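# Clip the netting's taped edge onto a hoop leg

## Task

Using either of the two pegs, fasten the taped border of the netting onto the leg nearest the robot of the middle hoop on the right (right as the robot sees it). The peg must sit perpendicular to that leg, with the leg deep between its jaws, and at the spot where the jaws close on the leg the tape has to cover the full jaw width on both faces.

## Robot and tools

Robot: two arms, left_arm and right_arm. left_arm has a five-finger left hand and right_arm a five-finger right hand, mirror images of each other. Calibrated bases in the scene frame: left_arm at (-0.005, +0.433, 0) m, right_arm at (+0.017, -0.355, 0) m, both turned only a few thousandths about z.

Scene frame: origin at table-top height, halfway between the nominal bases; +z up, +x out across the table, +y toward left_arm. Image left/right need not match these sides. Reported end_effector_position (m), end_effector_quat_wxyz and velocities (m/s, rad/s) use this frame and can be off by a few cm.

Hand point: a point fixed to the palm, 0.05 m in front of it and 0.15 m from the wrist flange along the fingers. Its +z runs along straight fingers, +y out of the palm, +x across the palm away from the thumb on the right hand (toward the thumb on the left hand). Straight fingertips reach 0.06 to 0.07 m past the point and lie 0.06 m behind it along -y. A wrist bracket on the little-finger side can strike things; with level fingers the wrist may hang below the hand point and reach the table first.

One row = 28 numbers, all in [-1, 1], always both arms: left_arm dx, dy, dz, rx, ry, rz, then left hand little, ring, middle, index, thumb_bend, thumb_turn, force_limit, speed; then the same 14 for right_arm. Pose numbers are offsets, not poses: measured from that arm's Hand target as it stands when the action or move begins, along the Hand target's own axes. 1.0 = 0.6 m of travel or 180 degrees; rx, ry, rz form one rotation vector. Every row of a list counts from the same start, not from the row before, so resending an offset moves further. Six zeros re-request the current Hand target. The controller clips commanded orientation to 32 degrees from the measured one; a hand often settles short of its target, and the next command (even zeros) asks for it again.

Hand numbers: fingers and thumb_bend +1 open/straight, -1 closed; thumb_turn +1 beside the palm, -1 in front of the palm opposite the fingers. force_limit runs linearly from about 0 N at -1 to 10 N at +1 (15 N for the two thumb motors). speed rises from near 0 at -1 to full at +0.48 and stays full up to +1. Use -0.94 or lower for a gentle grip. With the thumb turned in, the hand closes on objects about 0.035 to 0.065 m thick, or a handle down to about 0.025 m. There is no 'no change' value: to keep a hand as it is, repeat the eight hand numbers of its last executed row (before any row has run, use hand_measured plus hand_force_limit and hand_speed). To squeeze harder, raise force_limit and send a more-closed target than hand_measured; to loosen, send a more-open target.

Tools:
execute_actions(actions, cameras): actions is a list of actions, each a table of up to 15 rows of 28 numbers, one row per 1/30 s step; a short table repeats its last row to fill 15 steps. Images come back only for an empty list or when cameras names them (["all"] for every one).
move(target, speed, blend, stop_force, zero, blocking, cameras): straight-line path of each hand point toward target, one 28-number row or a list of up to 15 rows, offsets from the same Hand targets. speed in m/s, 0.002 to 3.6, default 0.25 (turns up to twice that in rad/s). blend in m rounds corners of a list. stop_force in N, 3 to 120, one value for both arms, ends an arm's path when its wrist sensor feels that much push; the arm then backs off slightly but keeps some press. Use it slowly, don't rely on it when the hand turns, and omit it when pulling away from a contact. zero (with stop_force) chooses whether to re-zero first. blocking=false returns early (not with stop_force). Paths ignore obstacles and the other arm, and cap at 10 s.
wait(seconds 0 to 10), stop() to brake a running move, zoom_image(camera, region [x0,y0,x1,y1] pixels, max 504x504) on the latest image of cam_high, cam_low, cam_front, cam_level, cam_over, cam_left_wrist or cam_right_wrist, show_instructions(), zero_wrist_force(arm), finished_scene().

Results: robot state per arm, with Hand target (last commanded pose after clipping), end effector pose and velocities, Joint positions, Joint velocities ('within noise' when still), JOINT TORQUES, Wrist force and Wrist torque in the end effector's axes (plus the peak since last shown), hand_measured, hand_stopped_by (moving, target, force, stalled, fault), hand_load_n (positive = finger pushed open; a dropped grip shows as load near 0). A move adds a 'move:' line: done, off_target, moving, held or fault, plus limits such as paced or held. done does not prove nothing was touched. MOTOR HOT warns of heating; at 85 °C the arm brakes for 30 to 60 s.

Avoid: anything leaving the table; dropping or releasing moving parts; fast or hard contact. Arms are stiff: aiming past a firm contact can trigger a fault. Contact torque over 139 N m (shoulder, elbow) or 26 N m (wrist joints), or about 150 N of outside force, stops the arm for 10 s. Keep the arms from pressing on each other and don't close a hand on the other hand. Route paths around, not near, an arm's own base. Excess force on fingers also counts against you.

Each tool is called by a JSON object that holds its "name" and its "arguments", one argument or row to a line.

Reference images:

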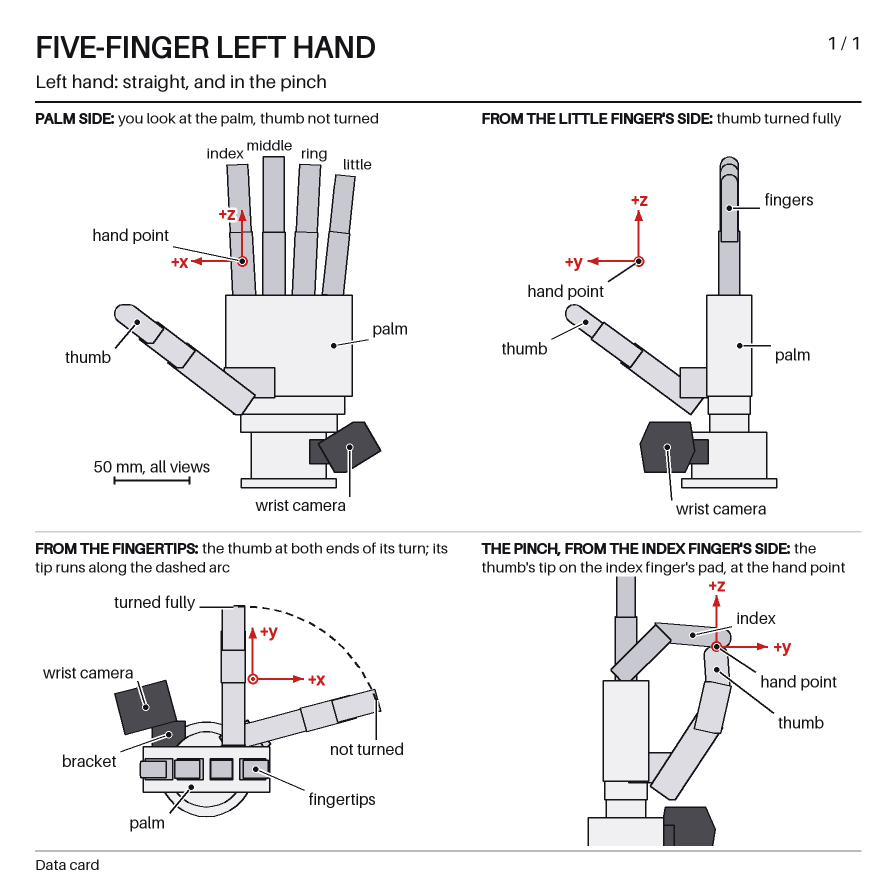

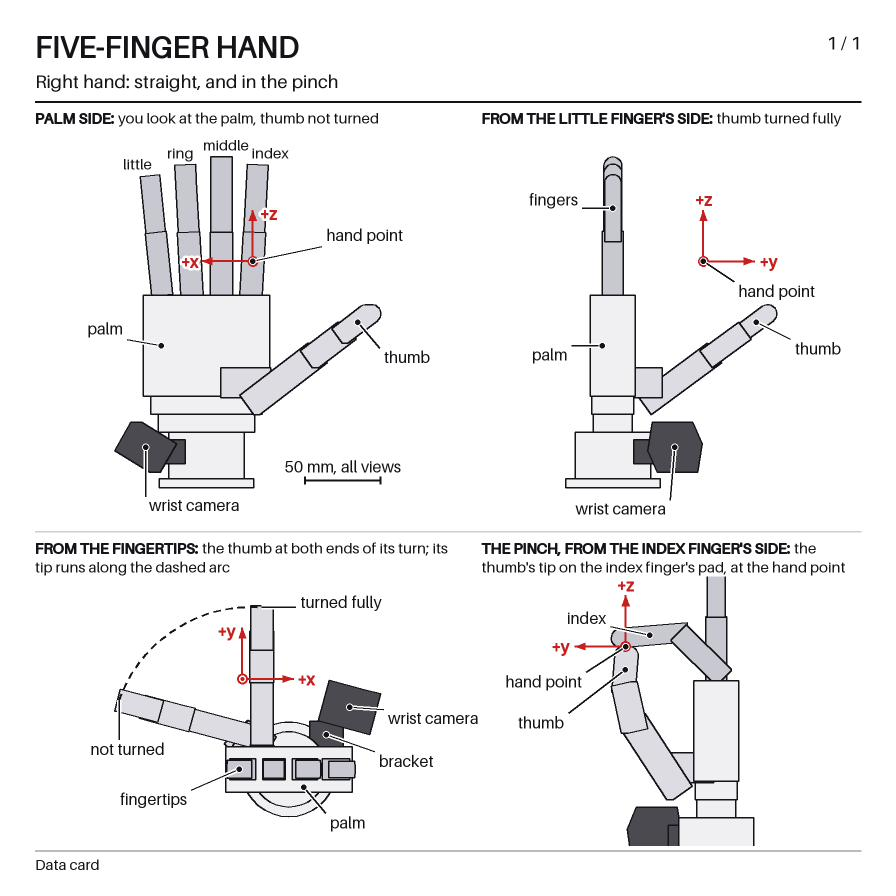

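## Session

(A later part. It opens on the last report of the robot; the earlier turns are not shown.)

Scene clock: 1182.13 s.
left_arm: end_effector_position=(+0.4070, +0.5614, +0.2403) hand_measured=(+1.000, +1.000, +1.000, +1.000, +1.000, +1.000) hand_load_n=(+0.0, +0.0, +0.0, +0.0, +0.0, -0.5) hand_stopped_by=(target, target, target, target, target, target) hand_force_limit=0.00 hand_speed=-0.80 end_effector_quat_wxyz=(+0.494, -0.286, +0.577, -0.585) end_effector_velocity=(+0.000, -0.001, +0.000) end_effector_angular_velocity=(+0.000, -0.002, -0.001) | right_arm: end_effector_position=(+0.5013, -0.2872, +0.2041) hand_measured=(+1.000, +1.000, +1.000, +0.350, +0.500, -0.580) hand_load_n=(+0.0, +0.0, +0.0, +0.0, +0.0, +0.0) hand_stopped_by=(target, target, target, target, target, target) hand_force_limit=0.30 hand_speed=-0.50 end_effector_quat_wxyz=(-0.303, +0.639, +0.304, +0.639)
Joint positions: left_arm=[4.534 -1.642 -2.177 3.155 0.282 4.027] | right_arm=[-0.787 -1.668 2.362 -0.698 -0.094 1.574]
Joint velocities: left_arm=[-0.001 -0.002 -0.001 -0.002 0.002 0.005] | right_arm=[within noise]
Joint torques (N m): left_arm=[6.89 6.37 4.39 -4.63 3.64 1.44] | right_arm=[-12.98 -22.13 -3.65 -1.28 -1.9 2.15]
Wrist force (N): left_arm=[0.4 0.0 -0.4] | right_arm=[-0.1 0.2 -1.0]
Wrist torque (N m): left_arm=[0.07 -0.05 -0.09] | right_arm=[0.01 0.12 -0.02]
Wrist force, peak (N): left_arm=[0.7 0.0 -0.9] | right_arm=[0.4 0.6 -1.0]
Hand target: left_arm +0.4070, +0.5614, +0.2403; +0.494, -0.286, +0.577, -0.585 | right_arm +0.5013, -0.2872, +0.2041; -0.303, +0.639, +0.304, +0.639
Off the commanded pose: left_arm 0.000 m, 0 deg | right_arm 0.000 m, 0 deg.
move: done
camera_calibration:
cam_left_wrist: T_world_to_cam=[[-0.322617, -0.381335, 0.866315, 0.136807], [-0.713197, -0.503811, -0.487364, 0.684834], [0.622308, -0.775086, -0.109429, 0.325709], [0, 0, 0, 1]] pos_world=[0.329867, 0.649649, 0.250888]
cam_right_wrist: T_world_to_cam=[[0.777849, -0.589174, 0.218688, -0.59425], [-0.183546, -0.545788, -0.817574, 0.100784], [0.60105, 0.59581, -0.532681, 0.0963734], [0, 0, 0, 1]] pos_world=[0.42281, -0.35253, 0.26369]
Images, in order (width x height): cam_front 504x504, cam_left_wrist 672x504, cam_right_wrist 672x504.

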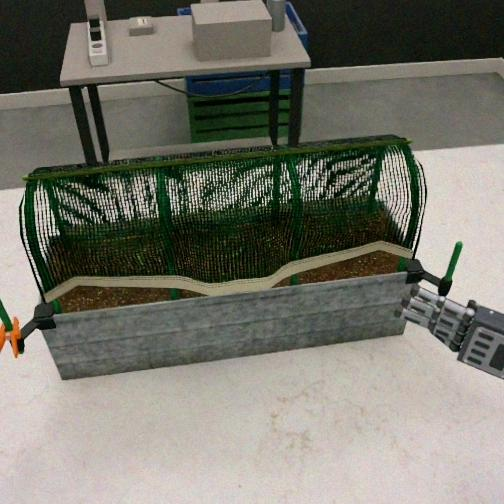

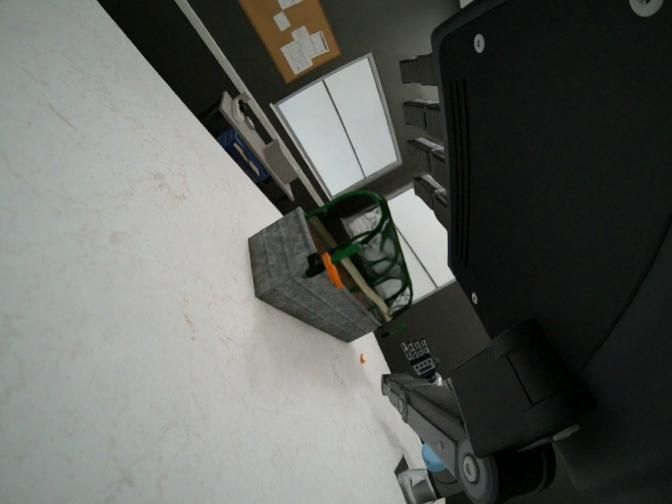

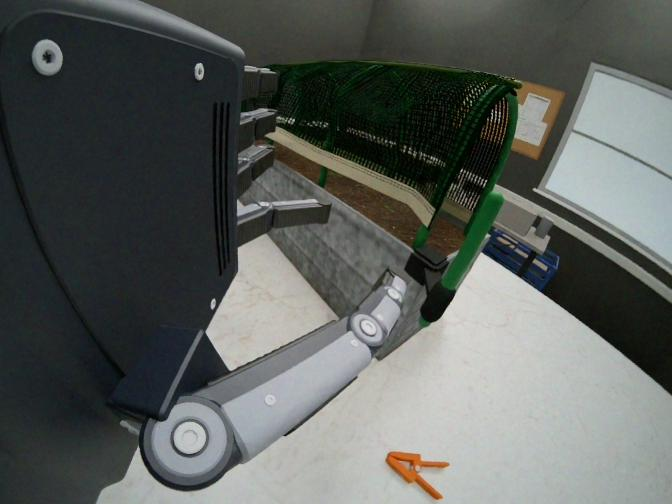

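{"name": "execute_actions", "arguments": {
  "actions": []
}}

Scene clock: 1198.33 s.
left_arm: end_effector_position=(+0.4070, +0.5614, +0.2403) hand_measured=(+1.000, +1.000, +1.000, +1.000, +1.000, +1.000) hand_load_n=(+0.0, +0.0, +0.0, +0.0, +0.0, +0.0) hand_stopped_by=(target, target, target, target, target, target) hand_force_limit=0.00 hand_speed=-0.80 end_effector_quat_wxyz=(+0.494, -0.286, +0.577, -0.585) | right_arm: end_effector_position=(+0.5013, -0.2872, +0.2041) hand_measured=(+1.000, +1.000, +1.000, +0.350, +0.500, -0.580) hand_load_n=(+0.0, +0.0, -0.5, +0.0, +0.0, +0.0) hand_stopped_by=(target, target, target, target, target, target) hand_force_limit=0.30 hand_speed=-0.50 end_effector_quat_wxyz=(-0.303, +0.639, +0.304, +0.639)
Joint positions: left_arm=[4.534 -1.642 -2.177 3.154 0.282 4.028] | right_arm=[-0.787 -1.668 2.362 -0.698 -0.094 1.574]
Joint velocities: within noise
Joint torques (N m): left_arm=[7.02 5.89 4.51 -4.55 3.4 1.66] | right_arm=[-13.04 -21.91 -3.73 -1.44 -1.76 2.25]
Wrist force (N): left_arm=[0.0 -0.2 -0.3] | right_arm=[0.2 0.4 -0.9]
Wrist torque (N m): left_arm=[0.03 0.02 -0.09] | right_arm=[0.03 0.07 0.00]
Wrist force, peak (N): left_arm=[0.3 -0.4 -0.4] | right_arm=[0.3 0.6 -1.1]
Hand target: left_arm +0.4070, +0.5614, +0.2403; +0.494, -0.286, +0.577, -0.585 | right_arm +0.5013, -0.2872, +0.2041; -0.303, +0.639, +0.304, +0.639
Off the commanded pose: left_arm 0.000 m, 0 deg | right_arm 0.000 m, 0 deg.
camera_calibration:
cam_left_wrist: T_world_to_cam=[[-0.322694, -0.381283, 0.866309, 0.136801], [-0.713157, -0.503837, -0.487396, 0.684846], [0.622315, -0.775094, -0.10933, 0.325688], [0, 0, 0, 1]] pos_world=[0.329867, 0.649649, 0.250887]
cam_right_wrist: T_world_to_cam=[[0.777849, -0.589174, 0.218688, -0.59425], [-0.183546, -0.545788, -0.817574, 0.100784], [0.60105, 0.59581, -0.532681, 0.0963734], [0, 0, 0, 1]] pos_world=[0.42281, -0.35253, 0.26369]

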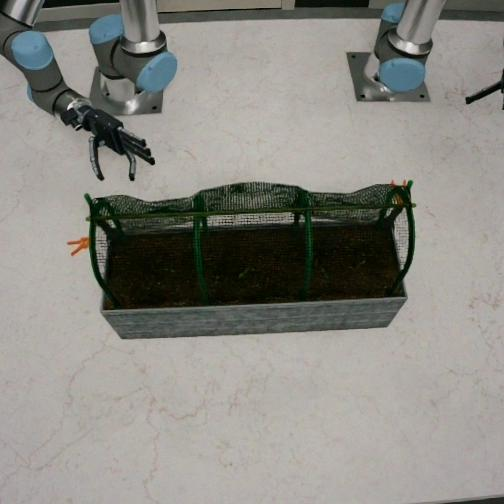

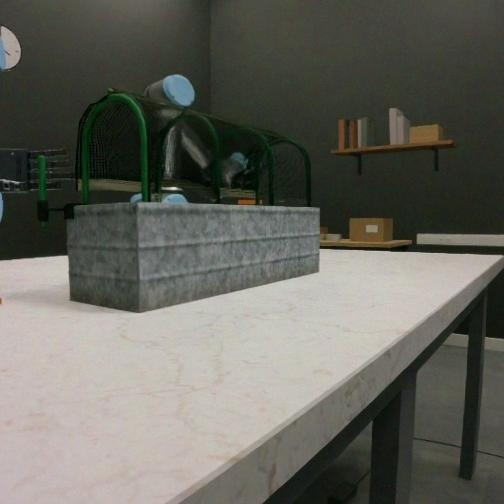

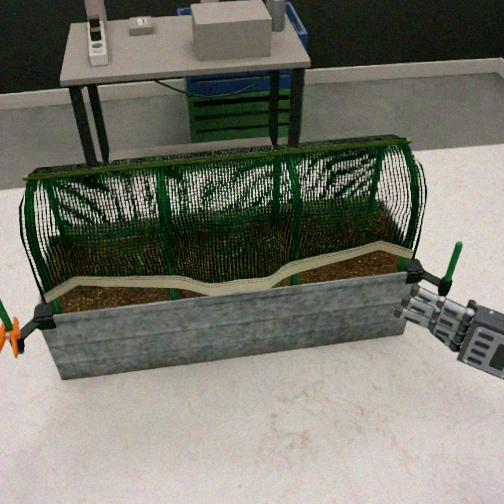

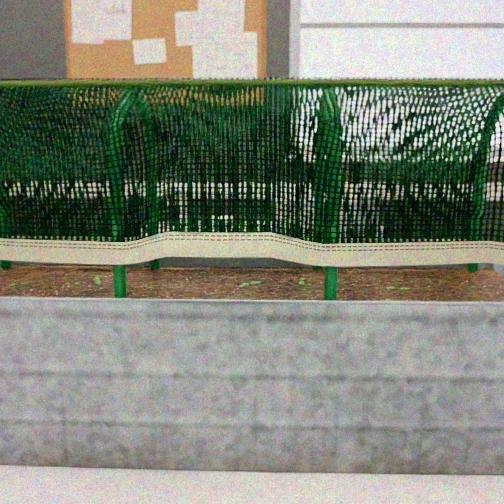

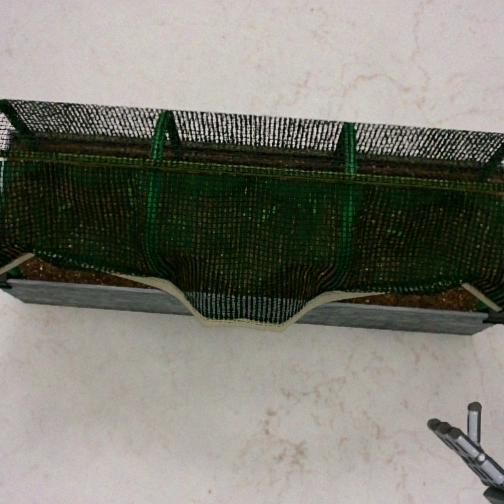

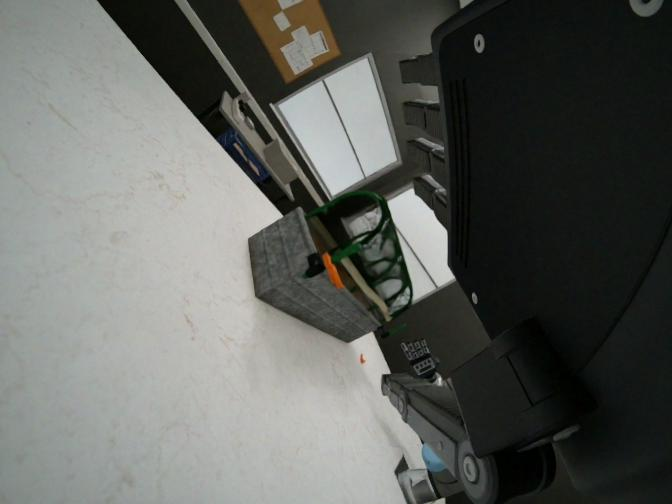

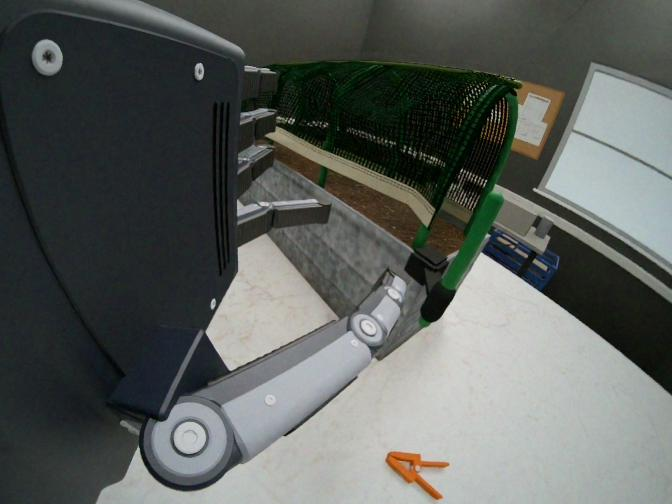

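{"name": "move", "arguments": {
  "target": [
    [0,0,0,0,0,0,1,1,1,1,1,1,0,-0.8,0.16,-0.0663,-0.054,0,0,0,1,1,1,0.35,0.5,-0.58,0.3,-0.5],
    [0,0,0,0,0,0,1,1,1,1,1,1,0,-0.8,0.16,-0.4215,0.3815,0,0,0,1,1,1,0.35,0.5,-0.58,0.3,-0.5],
    [0,0,0,0,0,0,1,1,1,1,1,1,0,-0.8,0.16,-0.6824,0.7279,0,0,0,1,1,1,0.35,0.5,-0.58,0.3,-0.5],
    [0,0,0,0,0,0,1,1,1,1,1,1,0,-0.8,0.0098,-0.6765,0.7865,0,0,0,1,1,1,0.35,0.5,-0.58,0.3,-0.5]
  ],
  "speed": [0.25,0.3,0.3,0.15],
  "blend": [0.04,0.05,0.03,0],
  "cameras": ["all"]
}}

Scene clock: 1232.30 s.
left_arm: end_effector_position=(+0.4070, +0.5614, +0.2403) hand_measured=(+1.000, +1.000, +1.000, +1.000, +1.000, +1.000) hand_load_n=(+0.0, +0.5, +0.0, +0.0, +0.0, +0.0) hand_stopped_by=(target, target, target, target, target, target) hand_force_limit=0.00 hand_speed=-0.80 end_effector_quat_wxyz=(+0.494, -0.286, +0.577, -0.585) | right_arm: end_effector_position=(+0.4844, +0.3350, +0.2095) hand_measured=(+1.000, +1.000, +1.000, +0.350, +0.500, -0.580) hand_load_n=(+0.0, -0.5, +0.0, +0.0, +0.0, +0.0) hand_stopped_by=(target, target, target, target, target, target) hand_force_limit=0.30 hand_speed=-0.50 end_effector_quat_wxyz=(-0.303, +0.639, +0.304, +0.639)
Joint positions: left_arm=[4.534 -1.642 -2.177 3.154 0.282 4.028] | right_arm=[0.878 -0.995 1.469 -0.474 1.572 1.57]
Joint torques (N m): left_arm=[-5.14 5.35 4.95 -4.62 3.54 1.6] | right_arm=[-13.23 -34.6 -29.2 -2.79 -1.8 -2.61]
Wrist force (N): left_arm=[0.4 0.0 -0.2] | right_arm=[0.0 0.3 -0.4]
Wrist torque (N m): left_arm=[0.07 -0.04 -0.08] | right_arm=[0.00 0.10 0.07]
Wrist force, peak (N): left_arm=[0.1 0.3 -0.6] | right_arm=[0.7 0.6 -1.8]
Hand target: left_arm +0.4070, +0.5614, +0.2403; +0.494, -0.286, +0.577, -0.585 | right_arm +0.4844, +0.3351, +0.2094; -0.303, +0.639, +0.304, +0.639
Off the commanded pose: left_arm 0.000 m, 0 deg | right_arm 0.000 m, 0 deg.
move: done
camera_calibration:
cam_left_wrist: T_world_to_cam=[[-0.322812, -0.3813, 0.866258, 0.136864], [-0.713044, -0.503886, -0.487512, 0.684868], [0.622383, -0.775055, -0.109223, 0.325612], [0, 0, 0, 1]] pos_world=[0.329867, 0.649649, 0.250886]
cam_right_wrist: T_world_to_cam=[[0.777849, -0.589174, 0.218688, -0.215701], [-0.183546, -0.545788, -0.817574, 0.441687], [0.60105, 0.59581, -0.532681, -0.261305], [0, 0, 0, 1]] pos_world=[0.40591, 0.26967, 0.26909]

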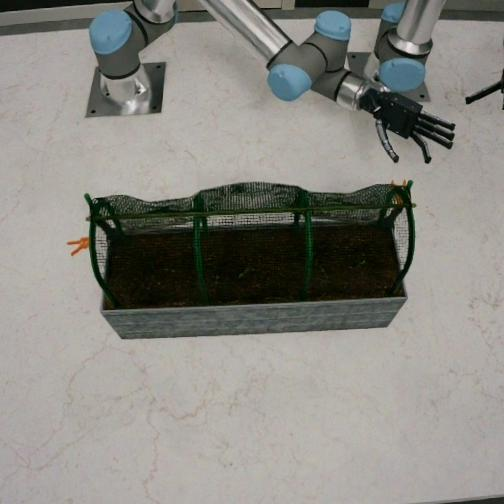

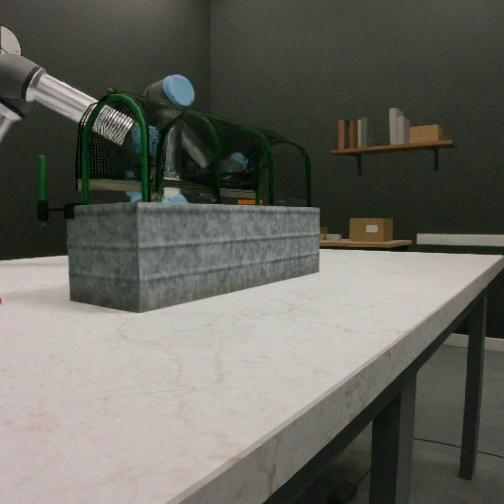

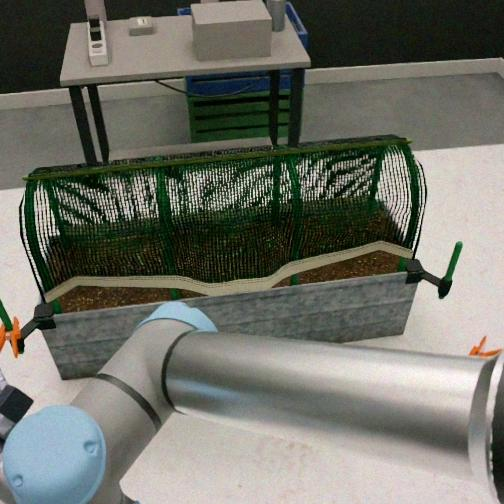

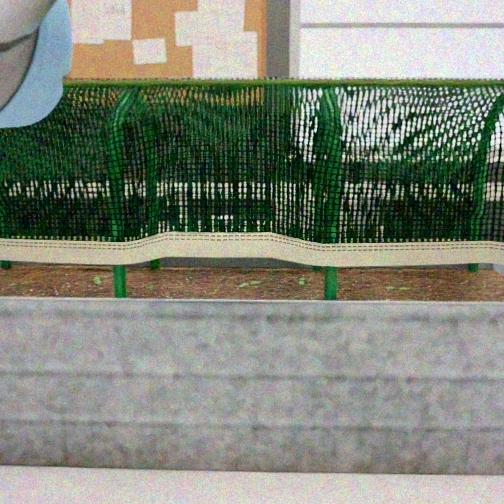

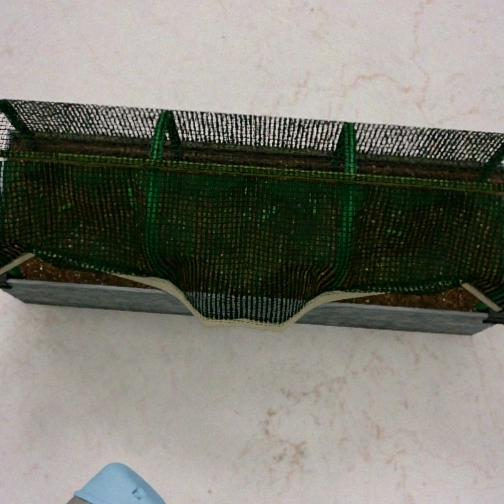

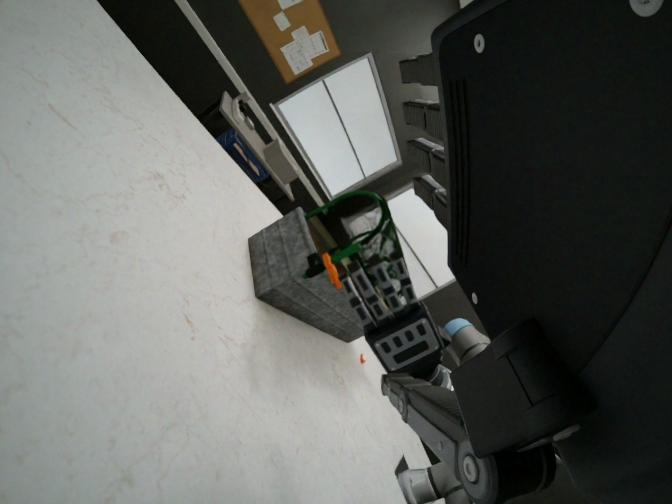

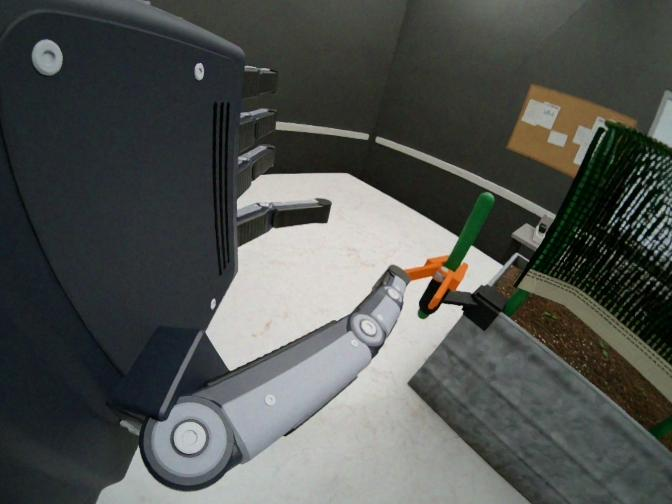

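{"name": "zoom_image", "arguments": {
  "camera": "cam_right_wrist",
  "region": [380, 200, 520, 320]
}}

{"name": "zoom_image", "arguments": {
  "camera": "cam_left_wrist",
  "region": [285, 215, 385, 315]
}}

{"name": "zoom_image", "arguments": {
  "camera": "cam_high",
  "region": [370, 150, 440, 220]
}}

Scaled by 3.600 from the camera's 672x504 image, which has a finer 960x720 frame.

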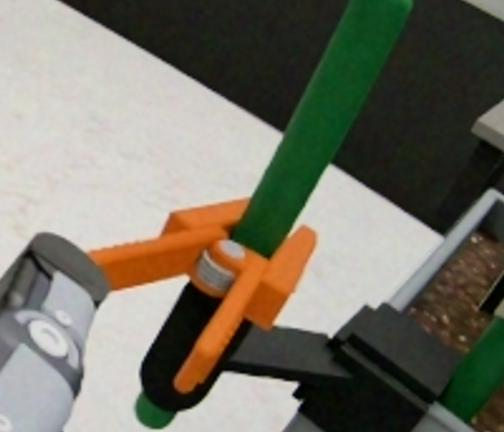

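Scaled by 5.040 from the camera's 672x504 image, which has a finer 960x720 frame.

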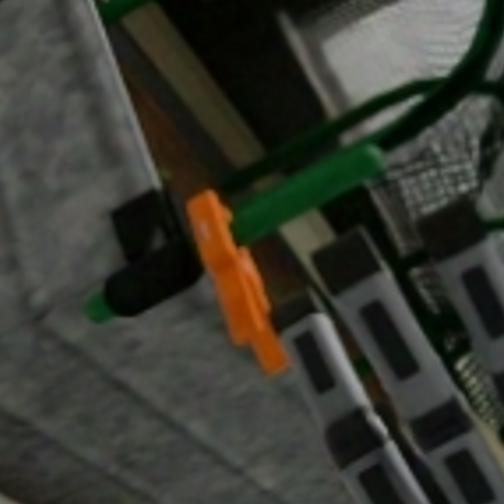

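Scaled by 7.200.

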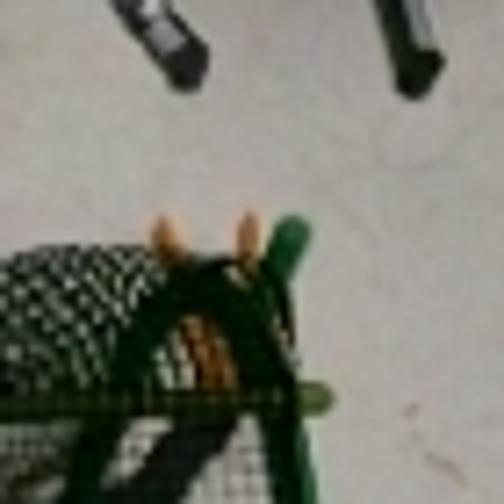

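{"name": "move", "arguments": {
  "target": [
    [0,0,0,0,0,0,1,1,1,1,1,1,0,-0.8,-0.0507,0,0,0,0,0,1,1,1,0.35,0.5,-0.6,0.3,-0.5],
    [0,0,0,0,0,0,1,1,1,1,1,1,0,-0.8,-0.0507,0.0517,0.0058,0,0,0,1,1,1,0.35,0.5,-0.6,0.3,-0.5]
  ],
  "speed": [0.08,0.06],
  "cameras": ["cam_high","cam_left_wrist","cam_right_wrist"]
}}

Scene clock: 1272.30 s.
left_arm: end_effector_position=(+0.4070, +0.5614, +0.2403) hand_measured=(+1.000, +1.000, +1.000, +1.000, +1.000, +1.000) hand_load_n=(+0.0, +0.0, +0.0, +0.0, +0.0, +0.0) hand_stopped_by=(target, target, target, target, target, target) hand_force_limit=0.00 hand_speed=-0.80 end_effector_quat_wxyz=(+0.494, -0.286, +0.577, -0.585) | right_arm: end_effector_position=(+0.5105, +0.3183, +0.1790) hand_measured=(+1.000, +1.000, +1.000, +0.350, +0.500, -0.600) hand_load_n=(+0.0, +0.0, +0.0, +0.0, +0.0, +0.0) hand_stopped_by=(target, target, target, target, target, target) hand_force_limit=0.30 hand_speed=-0.50 end_effector_quat_wxyz=(-0.303, +0.639, +0.304, +0.639)
Joint positions: left_arm=[4.534 -1.642 -2.177 3.154 0.282 4.028] | right_arm=[0.825 -0.966 1.509 -0.542 1.519 1.57]
Joint torques (N m): left_arm=[-4.65 5.19 4.51 -4.59 3.35 1.55] | right_arm=[-13.28 -55.12 -7.26 -3 -1.99 -2.5]
Wrist force (N): left_arm=[0.2 0.2 -0.4] | right_arm=[0.2 0.2 -1.0]
Wrist torque (N m): left_arm=[0.10 -0.02 -0.10] | right_arm=[0.03 0.09 0.08]
Wrist force, peak (N): left_arm=[0.3 -0.1 -0.6] | right_arm=[0.7 0.3 -1.0]
Hand target: left_arm +0.4070, +0.5614, +0.2403; +0.494, -0.286, +0.577, -0.585 | right_arm +0.5107, +0.3181, +0.1790; -0.303, +0.639, +0.304, +0.639
Off the commanded pose: left_arm 0.000 m, 0 deg | right_arm 0.000 m, 0 deg.
move: done
camera_calibration:
cam_left_wrist: T_world_to_cam=[[-0.322812, -0.3813, 0.866258, 0.136864], [-0.713044, -0.503886, -0.487512, 0.684868], [0.622383, -0.775055, -0.109223, 0.325612], [0, 0, 0, 1]] pos_world=[0.329867, 0.649649, 0.250886]
cam_right_wrist: T_world_to_cam=[[0.777862, -0.589161, 0.218675, -0.239315], [-0.183595, -0.545836, -0.81753, 0.412414], [0.601018, 0.595778, -0.532753, -0.283251], [0, 0, 0, 1]] pos_world=[0.43211, 0.25287, 0.23859]
Images, in order (width x height): cam_high 504x504, cam_left_wrist 672x504, cam_right_wrist 672x504.

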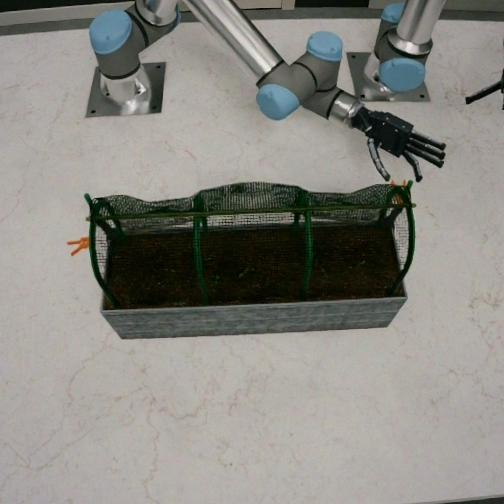

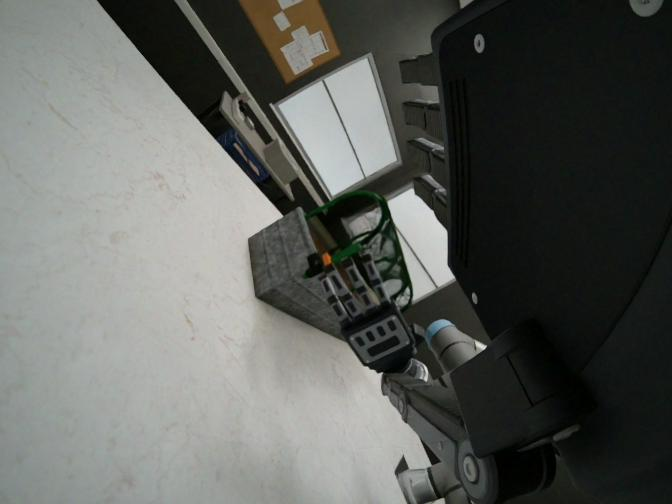

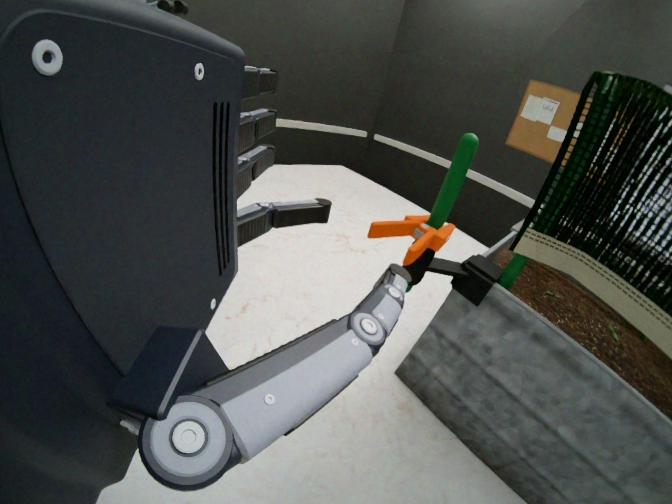

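{"name": "zoom_image", "arguments": {
  "camera": "cam_right_wrist",
  "region": [350, 180, 490, 300]
}}

{"name": "zoom_image", "arguments": {
  "camera": "cam_left_wrist",
  "region": [285, 215, 385, 315]
}}

Scaled by 3.600 from the camera's 672x504 image, which has a finer 960x720 frame.

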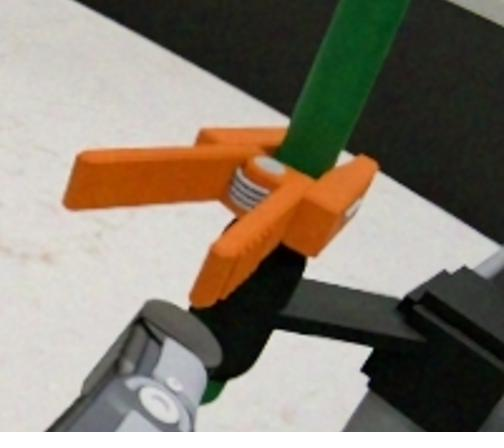

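Scaled by 5.040 from the camera's 672x504 image, which has a finer 960x720 frame.

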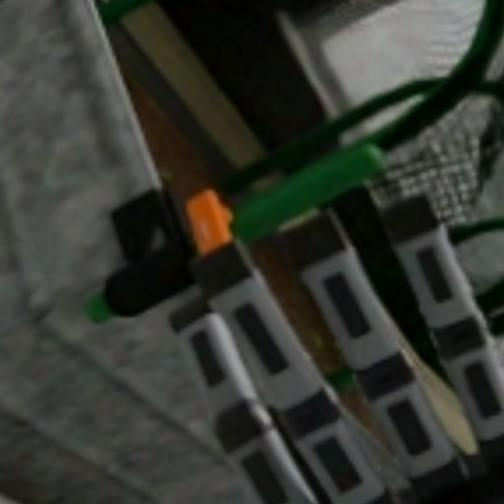

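{"name": "zoom_image", "arguments": {
  "camera": "cam_right_wrist",
  "region": [360, 205, 430, 275]
}}

{"name": "zoom_image", "arguments": {
  "camera": "cam_right_wrist",
  "region": [400, 200, 470, 270]
}}

{"name": "zoom_image", "arguments": {
  "camera": "cam_high",
  "region": [380, 165, 420, 205]
}}

Scaled by 7.200 from the camera's 672x504 image, which has a finer 960x720 frame.

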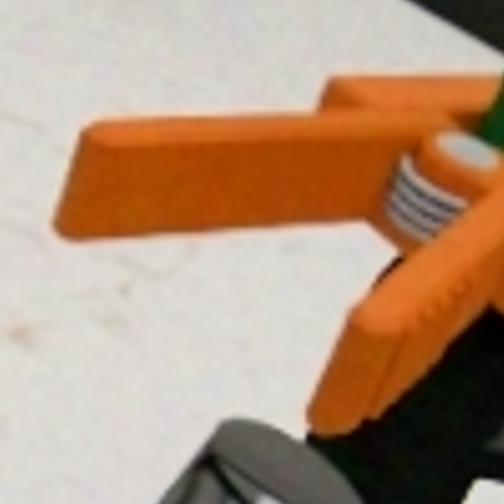

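Scaled by 7.200 from the camera's 672x504 image, which has a finer 960x720 frame.

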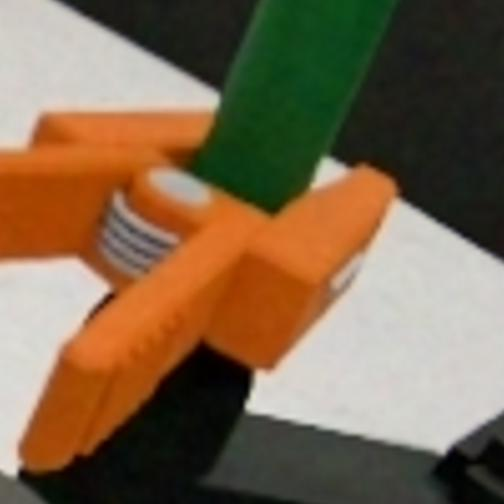

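Scaled by 12.600.

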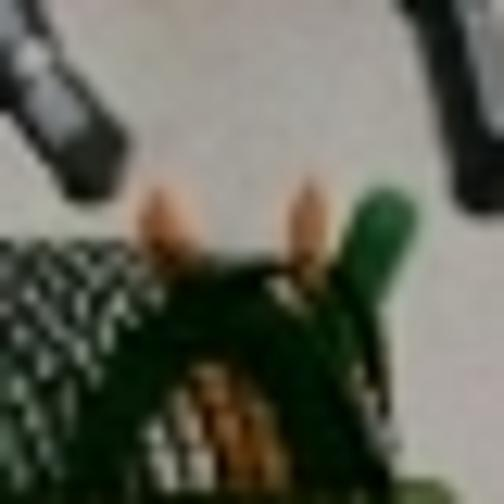

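{"name": "zoom_image", "arguments": {
  "camera": "cam_high",
  "region": [60, 225, 100, 265]
}}

Scaled by 12.600.

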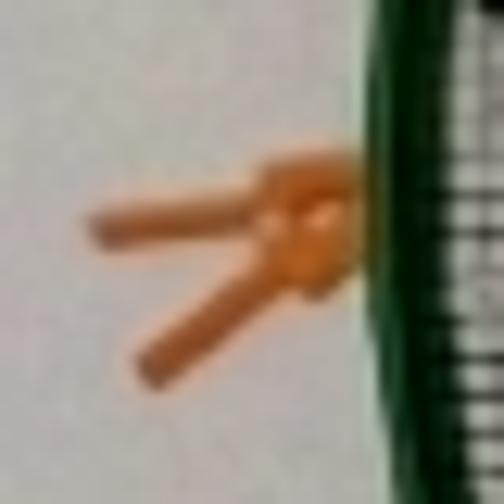

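{"name": "move", "arguments": {
  "target": [0,0,0,0,0,0,1,1,1,1,1,1,0,-0.8,0.0072,-0.008,0,0.0667,0,0,1,1,1,0.35,0.5,-0.58,0.3,-0.5],
  "speed": 0.06,
  "cameras": ["cam_high","cam_left_wrist","cam_right_wrist"]
}}

{"name": "zoom_image", "arguments": {
  "camera": "cam_right_wrist",
  "region": [360, 190, 460, 290]
}}

{"name": "zoom_image", "arguments": {
  "camera": "cam_left_wrist",
  "region": [295, 225, 365, 295]
}}

Scene clock: 1384.30 s.
left_arm: end_effector_position=(+0.4070, +0.5614, +0.2403) hand_measured=(+1.000, +1.000, +1.000, +1.000, +1.000, +1.000) hand_load_n=(+0.0, +0.0, +0.0, +0.0, +0.0, -0.5) hand_stopped_by=(target, target, target, target, target, target) hand_force_limit=0.00 hand_speed=-0.80 end_effector_quat_wxyz=(+0.494, -0.286, +0.577, -0.585) | right_arm: end_effector_position=(+0.5070, +0.3212, +0.1833) hand_measured=(+1.000, +1.000, +1.000, +0.350, +0.500, -0.580) hand_load_n=(+0.0, +0.0, +0.0, +0.0, +0.0, +0.0) hand_stopped_by=(target, target, target, target, target, target) hand_force_limit=0.30 hand_speed=-0.50 end_effector_quat_wxyz=(-0.368, +0.603, +0.369, +0.603)
Joint positions: left_arm=[4.534 -1.642 -2.177 3.154 0.282 4.028] | right_arm=[0.739 -0.999 1.552 -0.552 1.223 1.57]
Joint torques (N m): left_arm=[-4.75 6.06 5.61 -4.62 3.3 1.61] | right_arm=[-13.29 -53.57 -6.6 -2.16 -1.93 -2.19]
Wrist force (N): left_arm=[0.2 0.1 -0.3] | right_arm=[0.1 0.2 -0.7]
Wrist torque (N m): left_arm=[0.08 -0.02 -0.10] | right_arm=[0.00 0.08 0.08]
Wrist force, peak (N): left_arm=[-0.1 0.0 -0.7] | right_arm=[0.2 0.5 -1.2]
Hand target: left_arm +0.4070, +0.5614, +0.2403; +0.494, -0.286, +0.577, -0.585 | right_arm +0.5070, +0.3212, +0.1833; -0.368, +0.603, +0.369, +0.603
Off the commanded pose: left_arm 0.000 m, 0 deg | right_arm 0.000 m, 0 deg.
move: done
camera_calibration:
cam_left_wrist: T_world_to_cam=[[-0.322812, -0.3813, 0.866258, 0.136864], [-0.713044, -0.503886, -0.487512, 0.684868], [0.622383, -0.775055, -0.109223, 0.325612], [0, 0, 0, 1]] pos_world=[0.329867, 0.649649, 0.250886]
cam_right_wrist: T_world_to_cam=[[0.883339, -0.414634, 0.21861, -0.345266], [-0.066256, -0.57215, -0.817468, 0.365791], [0.464027, 0.707618, -0.532875, -0.246982], [0, 0, 0, 1]] pos_world=[0.44383, 0.240897, 0.242891]
Images, in order (width x height): cam_high 504x504, cam_left_wrist 672x504, cam_right_wrist 672x504.

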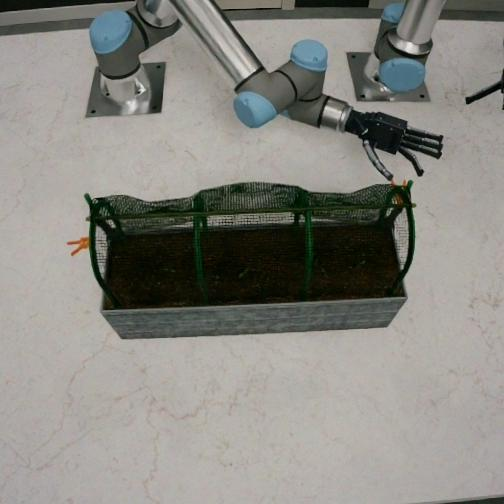

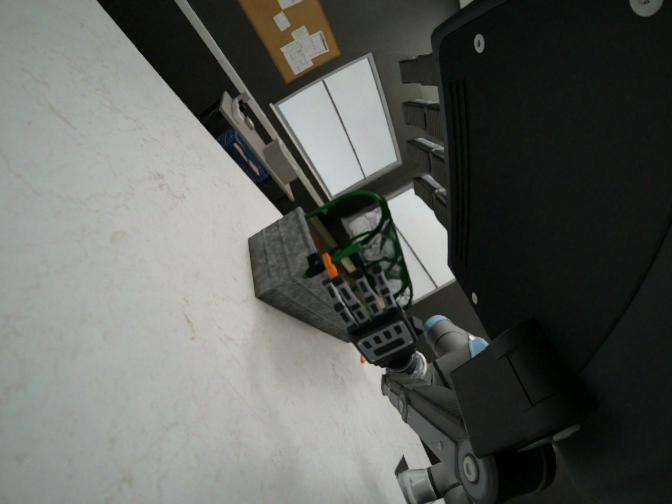

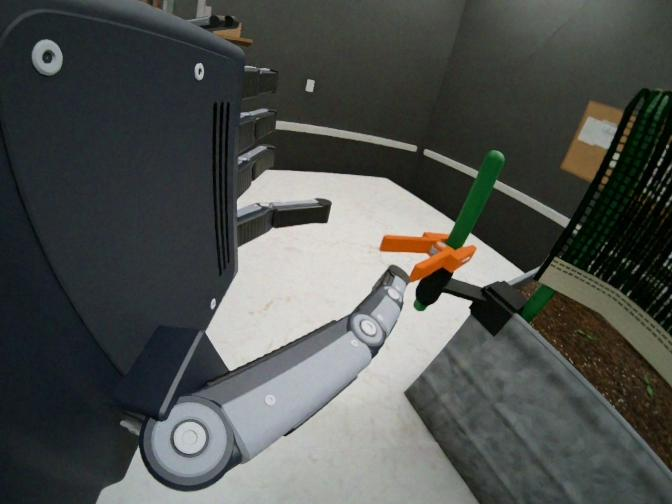

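Scaled by 5.040 from the camera's 672x504 image, which has a finer 960x720 frame.

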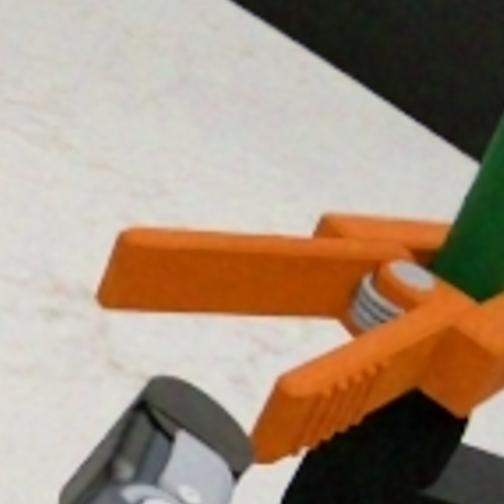

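Scaled by 7.200 from the camera's 672x504 image, which has a finer 960x720 frame.

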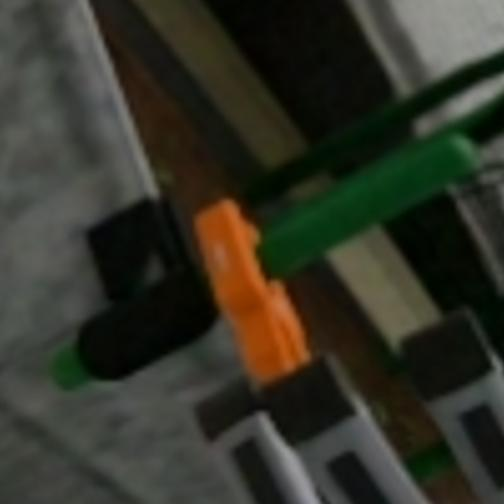

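{"name": "move", "arguments": {
  "target": [
    [0,0,0,0,0,0,1,1,1,1,1,1,0,-0.8,0,0.0503,0.006,0,0,0,1,1,1,0.35,0.5,-0.58,0.3,-0.5],
    [0,0,0,0,0,0,1,1,1,1,1,1,0,-0.8,0,0.0503,0.0145,0,0,0,1,1,1,0.17,0.36,-0.58,-0.2,-0.8]
  ],
  "speed": [0.05,0.03],
  "cameras": ["cam_high","cam_left_wrist","cam_right_wrist"]
}}

{"name": "zoom_image", "arguments": {
  "camera": "cam_right_wrist",
  "region": [290, 190, 430, 330]
}}

{"name": "zoom_image", "arguments": {
  "camera": "cam_left_wrist",
  "region": [295, 225, 365, 295]
}}

Scene clock: 1397.37 s.
left_arm: end_effector_position=(+0.4070, +0.5614, +0.2403) hand_measured=(+1.000, +1.000, +1.000, +1.000, +1.000, +1.000) hand_load_n=(+0.0, +0.0, +0.0, +0.0, +0.0, +0.0) hand_stopped_by=(target, target, target, target, target, target) hand_force_limit=0.00 hand_speed=-0.80 end_effector_quat_wxyz=(+0.494, -0.286, +0.577, -0.585) | right_arm: end_effector_position=(+0.5378, +0.3152, +0.1833) hand_measured=(+1.000, +1.000, +1.000, +0.170, +0.362, -0.580) hand_load_n=(+0.0, +0.0, +0.0, +0.0, +2.5, +0.0) hand_stopped_by=(target, target, target, target, target, target) hand_force_limit=-0.20 hand_speed=-0.80 end_effector_quat_wxyz=(-0.368, +0.603, +0.369, +0.603)
Joint positions: left_arm=[4.534 -1.642 -2.177 3.154 0.282 4.028] | right_arm=[0.695 -0.973 1.507 -0.534 1.179 1.57]
Joint torques (N m): left_arm=[-4.62 5.93 5.41 -4.57 3.13 1.46] | right_arm=[15.67 -35.3 -28.45 0.02 1.51 -1.97]
Wrist force (N): left_arm=[0.3 0.1 -0.2] | right_arm=[-0.4 2.3 -1.8]
Wrist torque (N m): left_arm=[0.08 -0.04 -0.09] | right_arm=[0.06 0.07 0.10]
Wrist force, peak (N): left_arm=[0.2 0.2 -0.6] | right_arm=[-0.1 -11.9 -12.2]
Hand target: left_arm +0.4070, +0.5614, +0.2403; +0.494, -0.286, +0.577, -0.585 | right_arm +0.5378, +0.3152, +0.1833; -0.368, +0.603, +0.369, +0.603
Off the commanded pose: left_arm 0.000 m, 0 deg | right_arm 0.000 m, 0 deg.
move: done
camera_calibration:
cam_left_wrist: T_world_to_cam=[[-0.322812, -0.3813, 0.866258, 0.136864], [-0.713044, -0.503886, -0.487512, 0.684868], [0.622383, -0.775055, -0.109223, 0.325612], [0, 0, 0, 1]] pos_world=[0.329867, 0.649649, 0.250886]
cam_right_wrist: T_world_to_cam=[[0.883457, -0.414414, 0.218553, -0.375055], [-0.0661968, -0.572213, -0.817429, 0.364376], [0.463813, 0.707696, -0.532959, -0.256923], [0, 0, 0, 1]] pos_world=[0.47463, 0.234896, 0.242891]
Images, in order (width x height): cam_high 504x504, cam_left_wrist 672x504, cam_right_wrist 672x504.

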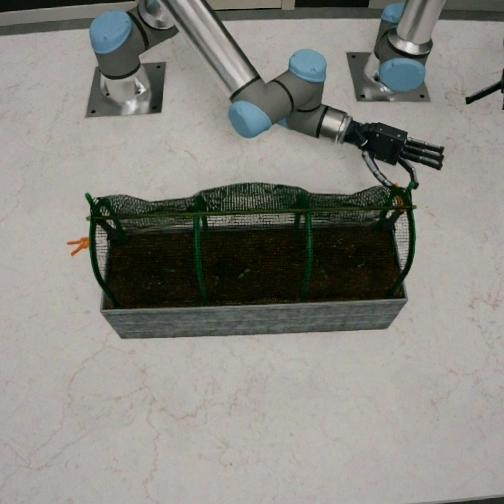

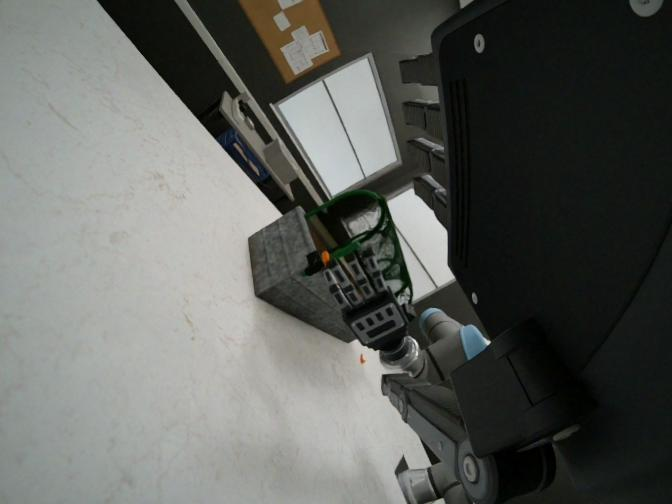

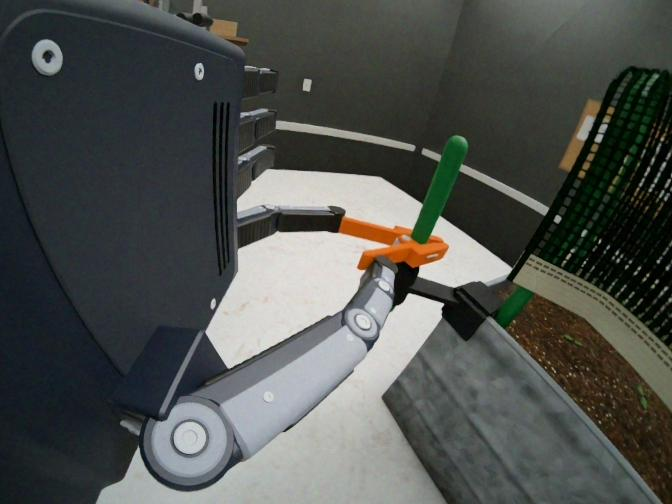

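Scaled by 3.600 from the camera's 672x504 image, which has a finer 960x720 frame.

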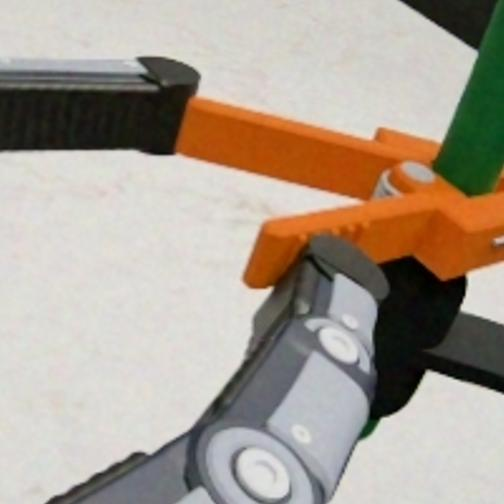

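Scaled by 7.200 from the camera's 672x504 image, which has a finer 960x720 frame.

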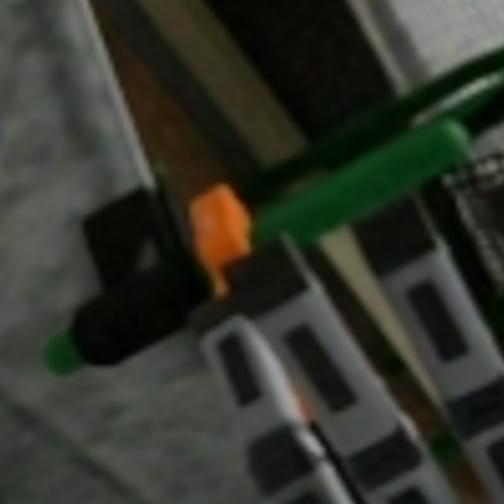

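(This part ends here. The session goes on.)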